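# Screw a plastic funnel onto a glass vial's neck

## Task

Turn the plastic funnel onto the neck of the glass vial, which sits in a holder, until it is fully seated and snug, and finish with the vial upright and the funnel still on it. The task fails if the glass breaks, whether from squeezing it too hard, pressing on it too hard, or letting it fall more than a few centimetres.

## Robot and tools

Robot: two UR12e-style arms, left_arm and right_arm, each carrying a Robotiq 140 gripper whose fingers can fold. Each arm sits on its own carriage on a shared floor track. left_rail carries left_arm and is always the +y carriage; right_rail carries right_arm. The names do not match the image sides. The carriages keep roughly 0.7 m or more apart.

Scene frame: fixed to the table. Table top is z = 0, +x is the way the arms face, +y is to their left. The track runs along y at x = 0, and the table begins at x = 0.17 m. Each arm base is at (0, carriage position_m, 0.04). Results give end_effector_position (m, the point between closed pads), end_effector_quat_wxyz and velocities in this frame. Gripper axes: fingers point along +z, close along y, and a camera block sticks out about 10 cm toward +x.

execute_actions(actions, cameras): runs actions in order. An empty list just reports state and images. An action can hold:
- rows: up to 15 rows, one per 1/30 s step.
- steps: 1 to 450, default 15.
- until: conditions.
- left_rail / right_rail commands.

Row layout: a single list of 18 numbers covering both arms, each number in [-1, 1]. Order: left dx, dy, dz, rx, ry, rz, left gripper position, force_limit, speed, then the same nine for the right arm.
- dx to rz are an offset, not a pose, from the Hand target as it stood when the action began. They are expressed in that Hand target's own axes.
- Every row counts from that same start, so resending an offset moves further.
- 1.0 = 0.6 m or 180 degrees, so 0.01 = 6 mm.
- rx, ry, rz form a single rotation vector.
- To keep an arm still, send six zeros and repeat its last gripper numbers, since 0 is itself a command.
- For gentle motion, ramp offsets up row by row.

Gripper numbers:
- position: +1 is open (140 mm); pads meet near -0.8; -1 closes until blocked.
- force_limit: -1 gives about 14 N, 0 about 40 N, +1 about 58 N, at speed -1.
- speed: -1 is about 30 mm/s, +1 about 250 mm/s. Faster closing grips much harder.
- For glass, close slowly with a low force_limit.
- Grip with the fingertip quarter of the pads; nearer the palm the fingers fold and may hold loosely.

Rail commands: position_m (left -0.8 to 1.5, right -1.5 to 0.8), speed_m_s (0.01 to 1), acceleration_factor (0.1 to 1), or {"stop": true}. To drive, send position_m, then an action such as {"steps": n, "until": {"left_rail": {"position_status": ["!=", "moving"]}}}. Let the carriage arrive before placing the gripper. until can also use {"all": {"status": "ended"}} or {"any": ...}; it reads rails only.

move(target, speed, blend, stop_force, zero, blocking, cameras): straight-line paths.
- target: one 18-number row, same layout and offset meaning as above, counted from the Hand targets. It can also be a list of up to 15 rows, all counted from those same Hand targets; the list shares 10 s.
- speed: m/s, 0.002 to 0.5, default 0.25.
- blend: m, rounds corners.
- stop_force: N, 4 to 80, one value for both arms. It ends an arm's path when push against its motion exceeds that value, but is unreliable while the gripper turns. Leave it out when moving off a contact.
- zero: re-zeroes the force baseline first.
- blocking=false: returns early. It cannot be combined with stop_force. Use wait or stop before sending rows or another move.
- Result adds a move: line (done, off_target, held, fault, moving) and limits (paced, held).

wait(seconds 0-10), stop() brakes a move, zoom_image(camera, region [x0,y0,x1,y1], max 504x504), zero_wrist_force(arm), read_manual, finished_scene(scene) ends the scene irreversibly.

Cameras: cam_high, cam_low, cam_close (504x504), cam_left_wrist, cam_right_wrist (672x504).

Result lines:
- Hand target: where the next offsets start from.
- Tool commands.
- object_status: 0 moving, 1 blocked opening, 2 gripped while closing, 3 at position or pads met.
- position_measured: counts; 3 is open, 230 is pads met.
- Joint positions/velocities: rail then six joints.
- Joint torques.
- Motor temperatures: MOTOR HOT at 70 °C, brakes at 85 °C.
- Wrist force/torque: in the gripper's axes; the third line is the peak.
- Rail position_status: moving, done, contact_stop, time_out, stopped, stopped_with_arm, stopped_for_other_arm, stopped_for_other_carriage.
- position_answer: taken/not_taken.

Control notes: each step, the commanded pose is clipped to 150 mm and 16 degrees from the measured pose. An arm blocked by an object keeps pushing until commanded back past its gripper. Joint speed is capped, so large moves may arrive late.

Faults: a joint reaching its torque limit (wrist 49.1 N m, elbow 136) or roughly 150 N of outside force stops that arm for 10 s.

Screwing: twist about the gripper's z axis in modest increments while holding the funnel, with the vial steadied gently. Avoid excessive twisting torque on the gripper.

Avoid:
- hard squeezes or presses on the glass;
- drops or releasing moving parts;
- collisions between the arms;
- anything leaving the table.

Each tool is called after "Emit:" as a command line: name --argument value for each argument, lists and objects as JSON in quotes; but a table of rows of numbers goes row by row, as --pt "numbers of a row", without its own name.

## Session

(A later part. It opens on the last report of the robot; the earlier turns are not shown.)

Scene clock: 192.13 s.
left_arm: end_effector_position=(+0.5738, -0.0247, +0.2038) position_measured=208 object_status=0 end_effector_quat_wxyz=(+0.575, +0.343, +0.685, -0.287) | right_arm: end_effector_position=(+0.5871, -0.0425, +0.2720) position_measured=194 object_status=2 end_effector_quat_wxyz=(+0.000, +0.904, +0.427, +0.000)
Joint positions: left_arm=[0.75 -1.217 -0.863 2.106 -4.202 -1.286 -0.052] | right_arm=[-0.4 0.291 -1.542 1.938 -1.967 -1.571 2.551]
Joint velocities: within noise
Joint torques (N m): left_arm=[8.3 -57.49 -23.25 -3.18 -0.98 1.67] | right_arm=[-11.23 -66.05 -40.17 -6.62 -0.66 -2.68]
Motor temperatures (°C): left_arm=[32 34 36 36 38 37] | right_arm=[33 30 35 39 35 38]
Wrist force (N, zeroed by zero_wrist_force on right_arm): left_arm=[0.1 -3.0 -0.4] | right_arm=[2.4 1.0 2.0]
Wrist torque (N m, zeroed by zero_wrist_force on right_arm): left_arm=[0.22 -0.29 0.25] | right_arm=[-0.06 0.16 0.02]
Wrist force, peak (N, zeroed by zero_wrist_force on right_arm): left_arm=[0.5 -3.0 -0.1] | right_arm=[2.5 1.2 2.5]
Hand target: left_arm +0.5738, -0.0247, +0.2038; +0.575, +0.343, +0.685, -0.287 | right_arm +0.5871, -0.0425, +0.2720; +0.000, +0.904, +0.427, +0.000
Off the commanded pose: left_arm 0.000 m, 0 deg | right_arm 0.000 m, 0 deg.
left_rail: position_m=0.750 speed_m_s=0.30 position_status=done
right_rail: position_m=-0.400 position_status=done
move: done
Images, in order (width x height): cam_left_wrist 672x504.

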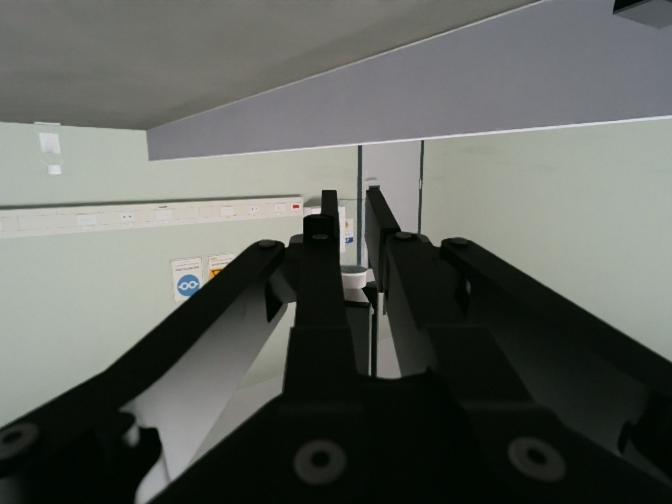

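Emit:
move --target '[0,0,0,0,0,0,-1,-1,-1,0,0,0,0,0,0.15,-1,-1,-1]' --speed 0.15 --cameras '["cam_right_wrist"]'

Emit:
move --target '[0,0,0,0,0,0,-1,-1,-1,0,0,0,0,0,0.3,-1,-1,-1]' --speed 0.15 --cameras '["cam_right_wrist","cam_left_wrist"]'

Emit:
zoom_image --camera "cam_left_wrist" --region '[280, 150, 430, 300]'

Scene clock: 194.90 s.
left_arm: end_effector_position=(+0.5738, -0.0247, +0.2038) position_measured=208 object_status=2 end_effector_quat_wxyz=(+0.575, +0.343, +0.685, -0.287) | right_arm: end_effector_position=(+0.5870, -0.0425, +0.2720) position_measured=194 object_status=2 end_effector_quat_wxyz=(+0.000, +0.979, +0.204, +0.000)
Joint positions: left_arm=[0.75 -1.217 -0.863 2.106 -4.202 -1.286 -0.052] | right_arm=[-0.4 0.291 -1.542 1.938 -1.967 -1.571 3.022]
Joint velocities: within noise
Joint torques (N m): left_arm=[9.05 -61.12 -18.46 -4.65 1.49 0.31] | right_arm=[7.91 -53.76 -50.35 -1.94 -3.3 2.77]
Motor temperatures (°C): left_arm=[32 34 36 36 38 37] | right_arm=[33 30 35 39 35 38]
Wrist force (N, zeroed by zero_wrist_force on right_arm): left_arm=[0.9 -0.3 0.2] | right_arm=[-2.8 -1.2 0.0]
Wrist torque (N m, zeroed by zero_wrist_force on right_arm): left_arm=[0.16 -0.21 0.11] | right_arm=[0.03 -0.05 -0.05]
Wrist force, peak (N, zeroed by zero_wrist_force on right_arm): left_arm=[0.6 -3.2 -0.5] | right_arm=[-3.1 -0.8 -0.8]
Hand target: left_arm +0.5738, -0.0247, +0.2038; +0.575, +0.343, +0.685, -0.287 | right_arm +0.5871, -0.0425, +0.2720; +0.000, +0.979, +0.204, +0.000
Off the commanded pose: left_arm 0.000 m, 0 deg | right_arm 0.000 m, 0 deg.
left_rail: position_m=0.750 speed_m_s=0.30 position_status=done
right_rail: position_m=-0.400 position_status=done
move: done
Images, in order (width x height): cam_right_wrist 672x504.

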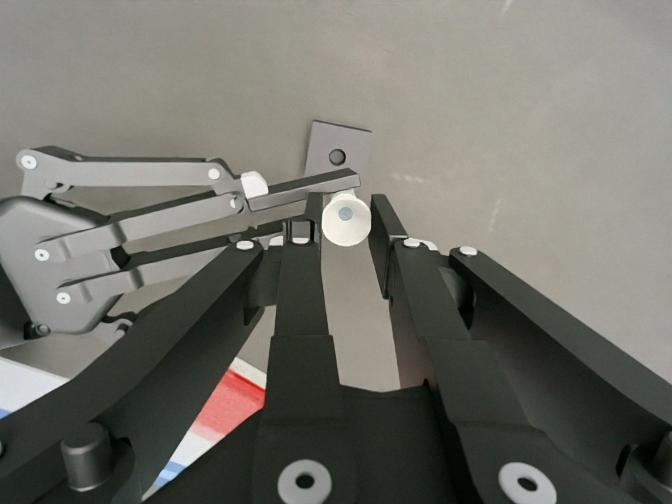

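Scene clock: 198.57 s.
left_arm: end_effector_position=(+0.5738, -0.0247, +0.2038) position_measured=208 object_status=2 end_effector_quat_wxyz=(+0.575, +0.343, +0.685, -0.287) | right_arm: end_effector_position=(+0.5870, -0.0425, +0.2720) position_measured=194 object_status=2 end_effector_quat_wxyz=(+0.000, +0.965, -0.263, +0.000)
Joint positions: left_arm=[0.75 -1.217 -0.863 2.106 -4.202 -1.286 -0.052] | right_arm=[-0.4 0.291 -1.542 1.938 -1.967 -1.571 3.965]
Joint velocities: within noise
Joint torques (N m): left_arm=[7.13 -62.45 -14.02 -5.89 -2.16 -0.98] | right_arm=[8.91 -53.25 -49.7 -5.65 -3.42 2.98]
Motor temperatures (°C): left_arm=[32 34 36 36 38 37] | right_arm=[33 30 35 39 35 38]
Wrist force (N, zeroed by zero_wrist_force on right_arm): left_arm=[0.4 -0.5 0.9] | right_arm=[-3.1 -2.0 -0.2]
Wrist torque (N m, zeroed by zero_wrist_force on right_arm): left_arm=[0.29 -0.14 0.14] | right_arm=[0.04 -0.07 -0.07]
Wrist force, peak (N, zeroed by zero_wrist_force on right_arm): left_arm=[0.9 -0.3 1.4] | right_arm=[-3.4 -1.8 -0.9]
Hand target: left_arm +0.5738, -0.0247, +0.2038; +0.575, +0.343, +0.685, -0.287 | right_arm +0.5871, -0.0425, +0.2720; +0.000, +0.965, -0.263, +0.000
Off the commanded pose: left_arm 0.000 m, 0 deg | right_arm 0.000 m, 0 deg.
left_rail: position_m=0.750 speed_m_s=0.30 position_status=done
right_rail: position_m=-0.400 position_status=done
move: done
Images, in order (width x height): cam_left_wrist 672x504, cam_right_wrist 672x504.

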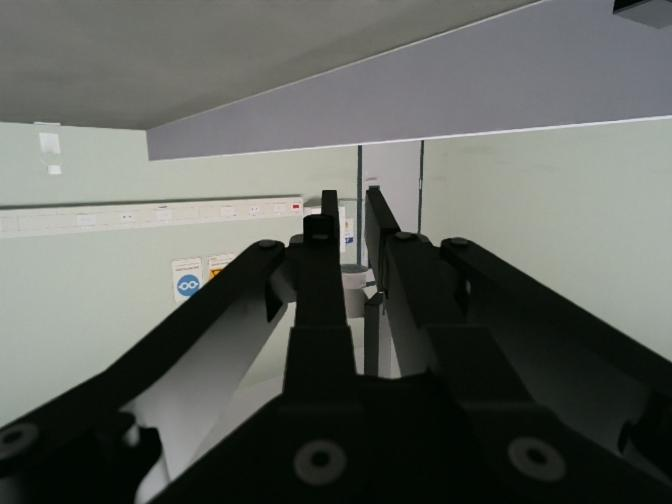

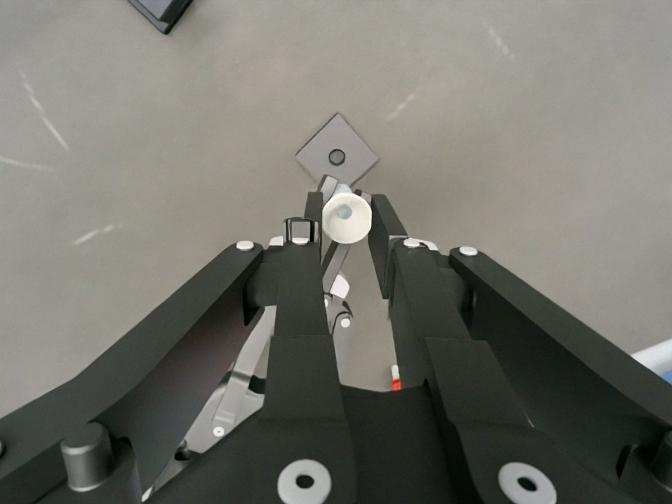

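Scaled by 3.360 from the camera's 672x504 image, which has a finer 960x720 frame.

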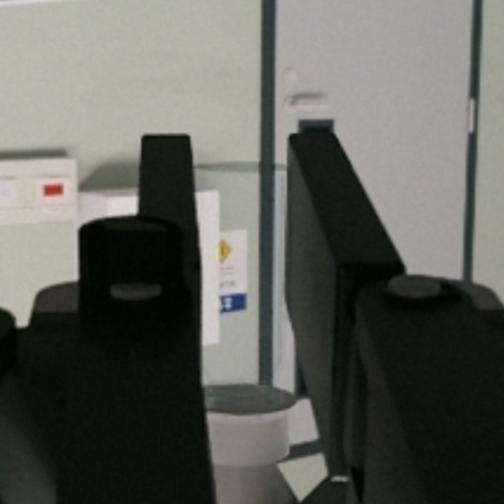

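Emit:
move --pt "0 0 0 0 0 0 -1 -1 -1 0 0 0 0 0 0 -0.98 -0.05 -1" --pt "0 0 0 0 0 0 -1 -1 -1 0 0 0 0 0 0.3 -0.98 -0.05 -1" --speed 0.15 --cameras '["cam_right_wrist"]'

Emit:
zoom_image --camera "cam_right_wrist" --region '[280, 150, 410, 260]'

Emit:
move --target '[0,0,0,0,0,0,-1,-1,-1,0,0,0,0,0,0.25,-0.98,-0.05,-1]' --speed 0.15 --cameras '["cam_left_wrist"]'

Emit:
zoom_image --camera "cam_left_wrist" --region '[280, 150, 430, 300]'

Scene clock: 203.93 s.
left_arm: end_effector_position=(+0.5738, -0.0247, +0.2038) position_measured=208 object_status=2 end_effector_quat_wxyz=(+0.575, +0.343, +0.685, -0.287) | right_arm: end_effector_position=(+0.5871, -0.0425, +0.2720) position_measured=195 object_status=2 end_effector_quat_wxyz=(+0.000, +0.740, -0.672, +0.000)
Joint positions: left_arm=[0.75 -1.217 -0.863 2.106 -4.202 -1.286 -0.052] | right_arm=[-0.4 0.291 -1.542 1.938 -1.967 -1.571 4.907]
Joint velocities: within noise
Joint torques (N m): left_arm=[8.94 -64.82 -10.65 -5.45 5.17 -2.85] | right_arm=[7.64 -52.5 -41.98 1.19 -4.28 3.07]
Motor temperatures (°C): left_arm=[32 34 36 36 38 37] | right_arm=[33 30 35 39 35 38]
Wrist force (N, zeroed by zero_wrist_force on right_arm): left_arm=[0.9 -15.5 -2.0] | right_arm=[-8.7 -16.7 -1.2]
Wrist torque (N m, zeroed by zero_wrist_force on right_arm): left_arm=[0.81 -0.27 0.91] | right_arm=[0.34 -0.22 -0.22]
Wrist force, peak (N, zeroed by zero_wrist_force on right_arm): left_arm=[1.3 -16.1 -2.6] | right_arm=[-8.9 -16.9 -0.8]
Hand target: left_arm +0.5738, -0.0247, +0.2038; +0.575, +0.343, +0.685, -0.287 | right_arm +0.5871, -0.0425, +0.2720; +0.000, +0.740, -0.672, +0.000
Off the commanded pose: left_arm 0.000 m, 0 deg | right_arm 0.000 m, 0 deg.
left_rail: position_m=0.750 speed_m_s=0.30 position_status=done
right_rail: position_m=-0.400 position_status=done
move: done
Images, in order (width x height): cam_right_wrist 672x504.

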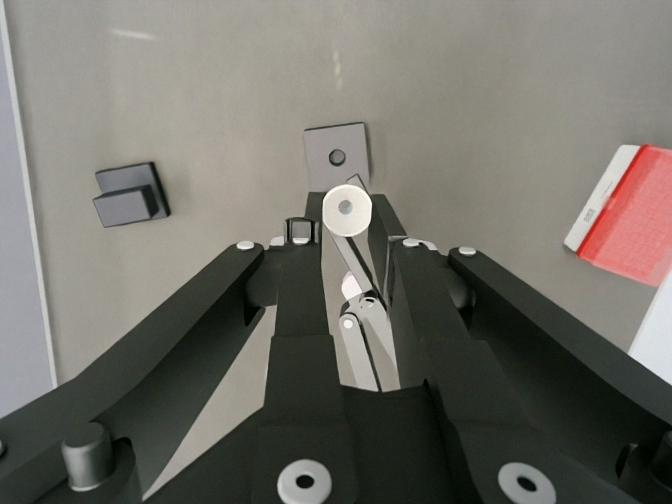

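Scaled by 3.877 from the camera's 672x504 image, which has a finer 960x720 frame.

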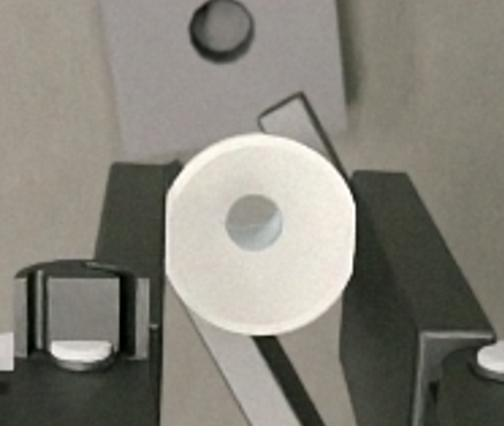

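Scene clock: 207.07 s.
left_arm: end_effector_position=(+0.5738, -0.0247, +0.2038) position_measured=208 object_status=2 end_effector_quat_wxyz=(+0.575, +0.343, +0.685, -0.287) | right_arm: end_effector_position=(+0.5871, -0.0425, +0.2720) position_measured=195 object_status=2 end_effector_quat_wxyz=(+0.000, -0.427, +0.904, +0.000)
Joint positions: left_arm=[0.75 -1.217 -0.863 2.106 -4.202 -1.286 -0.052] | right_arm=[-0.4 0.291 -1.542 1.938 -1.967 -1.571 5.692]
Joint velocities: within noise
Joint torques (N m): left_arm=[12.62 -66.4 -9.78 -4.09 -1.33 -2.78] | right_arm=[9.9 -52.79 -48.91 -5.46 -2.06 2.84]
Motor temperatures (°C): left_arm=[32 34 36 36 38 37] | right_arm=[33 30 35 39 35 38]
Wrist force (N, zeroed by zero_wrist_force on right_arm): left_arm=[1.4 -2.5 -3.9] | right_arm=[-3.9 -5.8 -0.5]
Wrist torque (N m, zeroed by zero_wrist_force on right_arm): left_arm=[0.33 -0.53 0.25] | right_arm=[0.12 -0.15 -0.15]
Wrist force, peak (N, zeroed by zero_wrist_force on right_arm): left_arm=[2.3 -16.5 -3.2] | right_arm=[-9.7 -17.5 -0.8]
Hand target: left_arm +0.5738, -0.0247, +0.2038; +0.575, +0.343, +0.685, -0.287 | right_arm +0.5871, -0.0425, +0.2720; +0.000, -0.427, +0.904, +0.000
Off the commanded pose: left_arm 0.000 m, 0 deg | right_arm 0.000 m, 0 deg.
left_rail: position_m=0.750 speed_m_s=0.30 position_status=done
right_rail: position_m=-0.400 position_status=done
move: done
Images, in order (width x height): cam_left_wrist 672x504.

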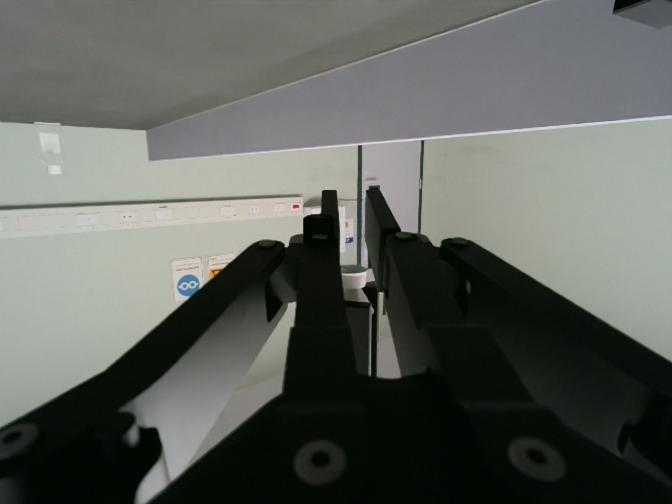

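Scaled by 3.360 from the camera's 672x504 image, which has a finer 960x720 frame.

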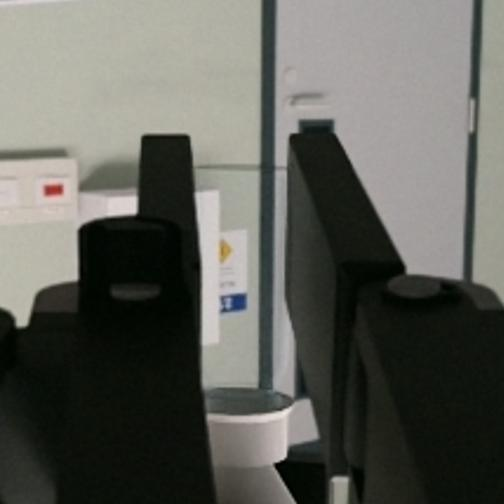

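Emit:
move --pt "0 0 0 0 0 0 -0.2 -1 -1 0 0 0 0 0 0 -0.98 -0.05 -1" --pt "0 0 -0.25 0 0 0 -0.2 -1 -1 0 0 0 0 0 0 -0.98 -0.05 -1" --speed 0.15 --cameras '["cam_right_wrist"]'

Emit:
zero_wrist_force --arm "right_arm"

Emit:
move --target '[-0.25,0,-0.4,0,0,0,-0.2,-1,-1,0,0,0.257,0,0,0,-0.98,-0.05,-1]' --speed 0.1 --cameras '["cam_close","cam_right_wrist"]'

Scene clock: 210.93 s.
left_arm: end_effector_position=(+0.4853, +0.0934, +0.2299) position_measured=154 object_status=3 end_effector_quat_wxyz=(+0.575, +0.343, +0.685, -0.287) | right_arm: end_effector_position=(+0.5871, -0.0425, +0.2720) position_measured=195 object_status=2 end_effector_quat_wxyz=(+0.000, -0.427, +0.904, +0.000)
Joint positions: left_arm=[0.75 -1.309 -0.997 2.404 -4.359 -1.195 -0.07] | right_arm=[-0.4 0.291 -1.542 1.938 -1.967 -1.571 5.693]
Joint velocities: within noise
Joint torques (N m): left_arm=[-6.65 -81.38 0.38 -6.04 2.44 -2.69] | right_arm=[-7.3 -45.22 -47.65 -5.58 -1.53 2.17]
Motor temperatures (°C): left_arm=[32 34 36 36 38 37] | right_arm=[33 30 35 39 35 38]
Wrist force (N, zeroed by zero_wrist_force on right_arm): left_arm=[1.3 0.1 -0.7] | right_arm=[-2.7 -0.6 -0.7]
Wrist torque (N m, zeroed by zero_wrist_force on right_arm): left_arm=[0.16 -0.38 0.06] | right_arm=[0.16 -0.10 0.00]
Wrist force, peak (N, zeroed by zero_wrist_force on right_arm): left_arm=[1.3 -2.3 -4.6] | right_arm=[-4.5 -6.2 -0.1]
Hand target: left_arm +0.4853, +0.0935, +0.2299; +0.575, +0.343, +0.685, -0.287 | right_arm +0.5871, -0.0425, +0.2720; +0.000, -0.427, +0.904, +0.000
Off the commanded pose: left_arm 0.000 m, 0 deg | right_arm 0.000 m, 0 deg.
left_rail: position_m=0.750 speed_m_s=0.30 position_status=done
right_rail: position_m=-0.400 position_status=done
move: done
Images, in order (width x height): cam_right_wrist 672x504.

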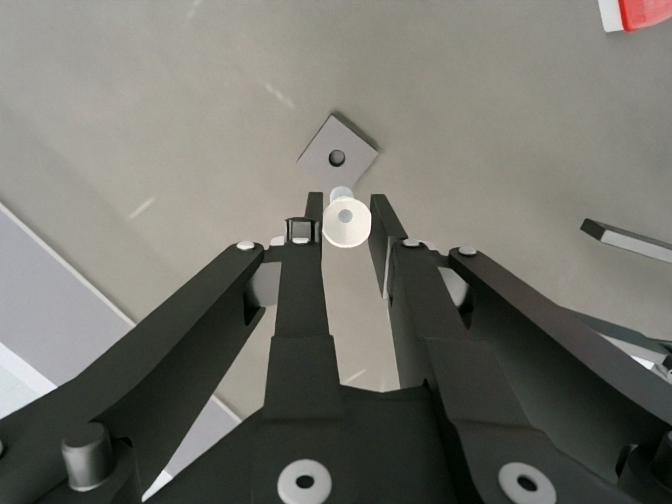

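Wrist force sensor zeroed.

Scene clock: 214.43 s.
left_arm: end_effector_position=(+0.3592, +0.2617, +0.4194) position_measured=154 object_status=3 end_effector_quat_wxyz=(+0.575, +0.343, +0.685, -0.287) | right_arm: end_effector_position=(+0.5871, -0.0425, +0.1178) position_measured=195 object_status=2 end_effector_quat_wxyz=(+0.000, -0.427, +0.904, +0.000)
Joint positions: left_arm=[0.75 -1.646 -1.868 2.759 -3.801 -0.866 -0.151] | right_arm=[-0.4 0.291 -1.397 2.092 -2.265 -1.571 5.693]
Joint velocities: within noise
Joint torques (N m): left_arm=[-7.88 -23.64 -19.62 -1.22 3.03 -2.78] | right_arm=[-3.93 -46.87 -31.19 -7.66 -1.55 -1.71]
Motor temperatures (°C): left_arm=[32 34 36 36 38 37] | right_arm=[33 30 35 39 35 38]
Wrist force (N, zeroed by zero_wrist_force on right_arm): left_arm=[1.0 -0.7 0.0] | right_arm=[-0.5 -0.5 -0.1]
Wrist torque (N m, zeroed by zero_wrist_force on right_arm): left_arm=[-0.03 -0.32 0.09] | right_arm=[-0.11 0.14 0.00]
Wrist force, peak (N, zeroed by zero_wrist_force on right_arm): left_arm=[1.9 -0.2 0.9] | right_arm=[-0.5 -0.6 1.0]
Hand target: left_arm +0.3592, +0.2617, +0.4195; +0.575, +0.343, +0.685, -0.287 | right_arm +0.5871, -0.0425, +0.1178; +0.000, -0.427, +0.904, +0.000
Off the commanded pose: left_arm 0.000 m, 0 deg | right_arm 0.000 m, 0 deg.
left_rail: position_m=0.750 speed_m_s=0.30 position_status=done
right_rail: position_m=-0.400 position_status=done
move: done
Images, in order (width x height): cam_close 504x504, cam_right_wrist 672x504.

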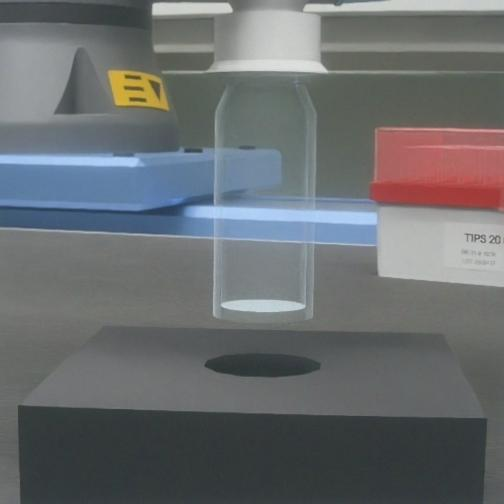

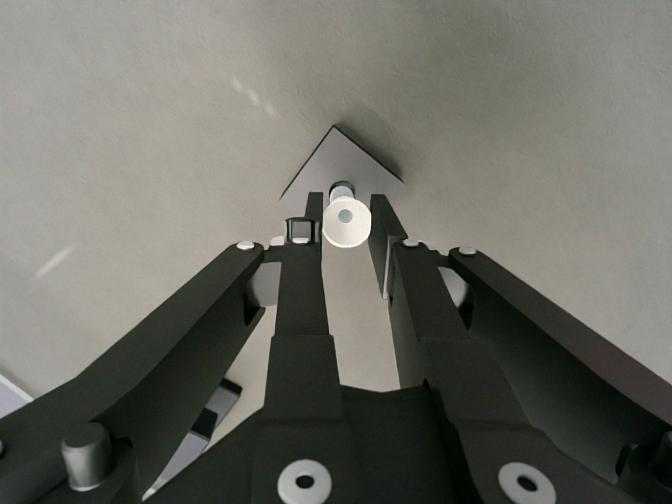

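Emit:
move --target '[0,0,0,0,0,0,-0.2,-1,-1,0,0,0.044,0,0,0,-0.98,-0.05,-1]' --speed 0.01 --stop_force 4 --cameras '["cam_close","cam_right_wrist"]'

Scene clock: 219.00 s.
left_arm: end_effector_position=(+0.3592, +0.2617, +0.4195) position_measured=154 object_status=3 end_effector_quat_wxyz=(+0.575, +0.343, +0.685, -0.287) | right_arm: end_effector_position=(+0.5871, -0.0425, +0.0933) position_measured=195 object_status=2 end_effector_quat_wxyz=(+0.000, -0.427, +0.904, +0.000)
Joint positions: left_arm=[0.75 -1.646 -1.868 2.759 -3.801 -0.866 -0.151] | right_arm=[-0.4 0.291 -1.367 2.11 -2.314 -1.571 5.693]
Joint velocities: within noise
Joint torques (N m): left_arm=[-8.3 -27.53 -35.42 -2.09 2.92 -2.91] | right_arm=[4.18 -74.23 -40.21 -1.82 -0.34 2.56]
Motor temperatures (°C): left_arm=[32 34 36 36 38 37] | right_arm=[33 30 35 39 35 38]
Wrist force (N, zeroed by zero_wrist_force on right_arm): left_arm=[1.1 -0.3 -0.6] | right_arm=[-0.2 -0.4 -3.3]
Wrist torque (N m, zeroed by zero_wrist_force on right_arm): left_arm=[0.05 -0.34 0.09] | right_arm=[-0.11 0.07 -0.02]
Wrist force, peak (N, zeroed by zero_wrist_force on right_arm): left_arm=[1.6 -0.8 -0.9] | right_arm=[-0.2 -0.3 -8.0]
Hand target: left_arm +0.3592, +0.2617, +0.4195; +0.575, +0.343, +0.685, -0.287 | right_arm +0.5871, -0.0425, +0.0933; +0.000, -0.427, +0.904, +0.000 (not the last commanded pose)
Off the commanded pose: left_arm 0.000 m, 0 deg | right_arm 0.002 m, 0 deg.
left_rail: position_m=0.750 speed_m_s=0.30 position_status=done
right_rail: position_m=-0.400 position_status=done
move: contact (right_arm)
Images, in order (width x height): cam_close 504x504, cam_right_wrist 672x504.

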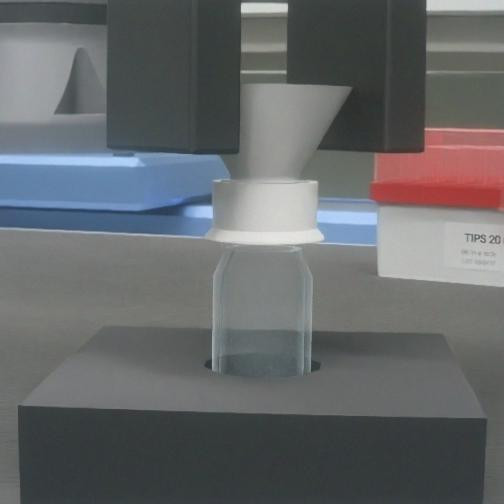

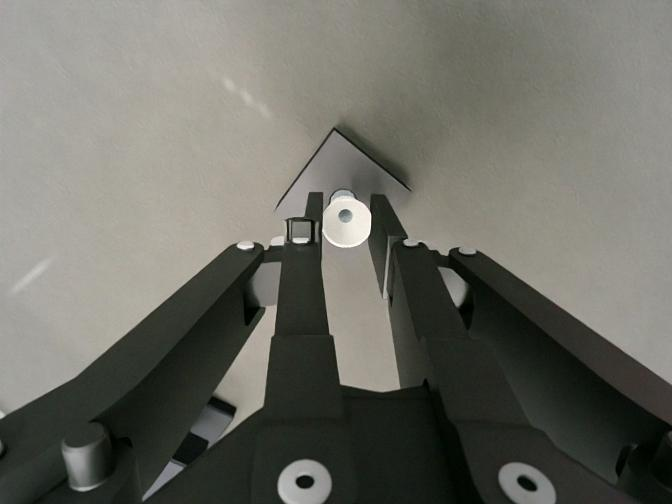

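Seated. Release and raise.

Emit:
move --pt "0 0 0 0 0 0 -0.2 -1 -1 0 0 0 0 0 0 -0.15 -0.05 -1" --pt "0 0 0 0 0 0 -0.2 -1 -1 0 0 -0.2 0 0 0 -0.15 -0.05 -1" --speed 0.12 --cameras '["cam_close","cam_right_wrist"]'

Emit:
zoom_image --camera "cam_close" --region '[180, 160, 350, 390]'

Scene clock: 222.30 s.
left_arm: end_effector_position=(+0.3592, +0.2617, +0.4195) position_measured=154 object_status=3 end_effector_quat_wxyz=(+0.575, +0.343, +0.685, -0.287) | right_arm: end_effector_position=(+0.5870, -0.0424, +0.2133) position_measured=148 object_status=3 end_effector_quat_wxyz=(+0.000, -0.427, +0.904, +0.000)
Joint positions: left_arm=[0.75 -1.646 -1.868 2.759 -3.801 -0.866 -0.151] | right_arm=[-0.4 0.291 -1.496 2.004 -2.079 -1.571 5.693]
Joint velocities: within noise
Joint torques (N m): left_arm=[-6.97 -27.28 -36.45 -3.15 2.7 -2.71] | right_arm=[-6.82 -71.75 -48.86 -1.64 1.04 -0.47]
Motor temperatures (°C): left_arm=[32 34 36 36 38 37] | right_arm=[33 30 35 39 35 38]
Wrist force (N, zeroed by zero_wrist_force on right_arm): left_arm=[1.6 -0.7 0.0] | right_arm=[-0.5 -0.6 0.2]
Wrist torque (N m, zeroed by zero_wrist_force on right_arm): left_arm=[-0.03 -0.45 0.09] | right_arm=[-0.13 0.12 0.02]
Wrist force, peak (N, zeroed by zero_wrist_force on right_arm): left_arm=[1.8 -0.8 -0.2] | right_arm=[-0.4 -0.3 -4.0]
Hand target: left_arm +0.3592, +0.2617, +0.4195; +0.575, +0.343, +0.685, -0.287 | right_arm +0.5871, -0.0425, +0.2133; +0.000, -0.427, +0.904, +0.000
Off the commanded pose: left_arm 0.000 m, 0 deg | right_arm 0.000 m, 0 deg.
left_rail: position_m=0.750 speed_m_s=0.30 position_status=done
right_rail: position_m=-0.400 position_status=done
move: done
Images, in order (width x height): cam_close 504x504, cam_right_wrist 672x504.

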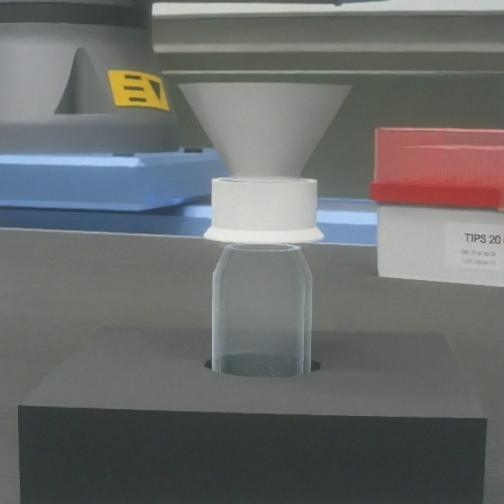

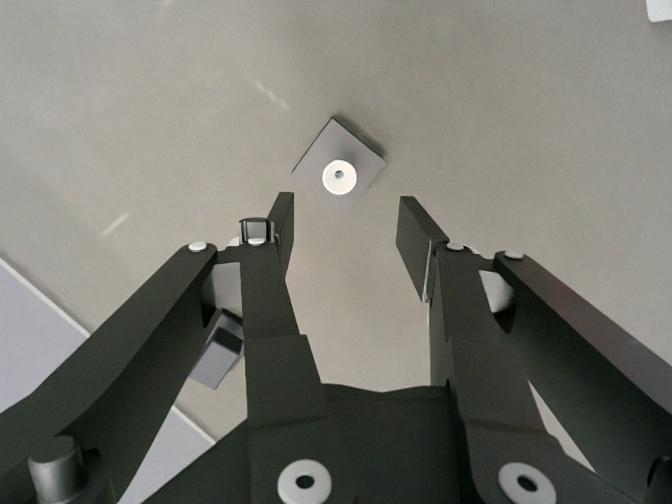

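Scaled by 2.191 from the camera's 504x504 image, which has a finer 720x720 frame.

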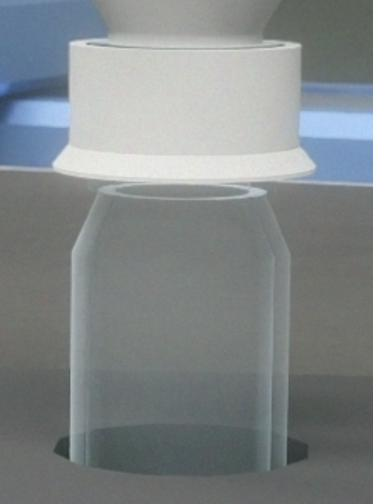

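Emit:
finished_scene --scene 1

The scene is finished: the task was done.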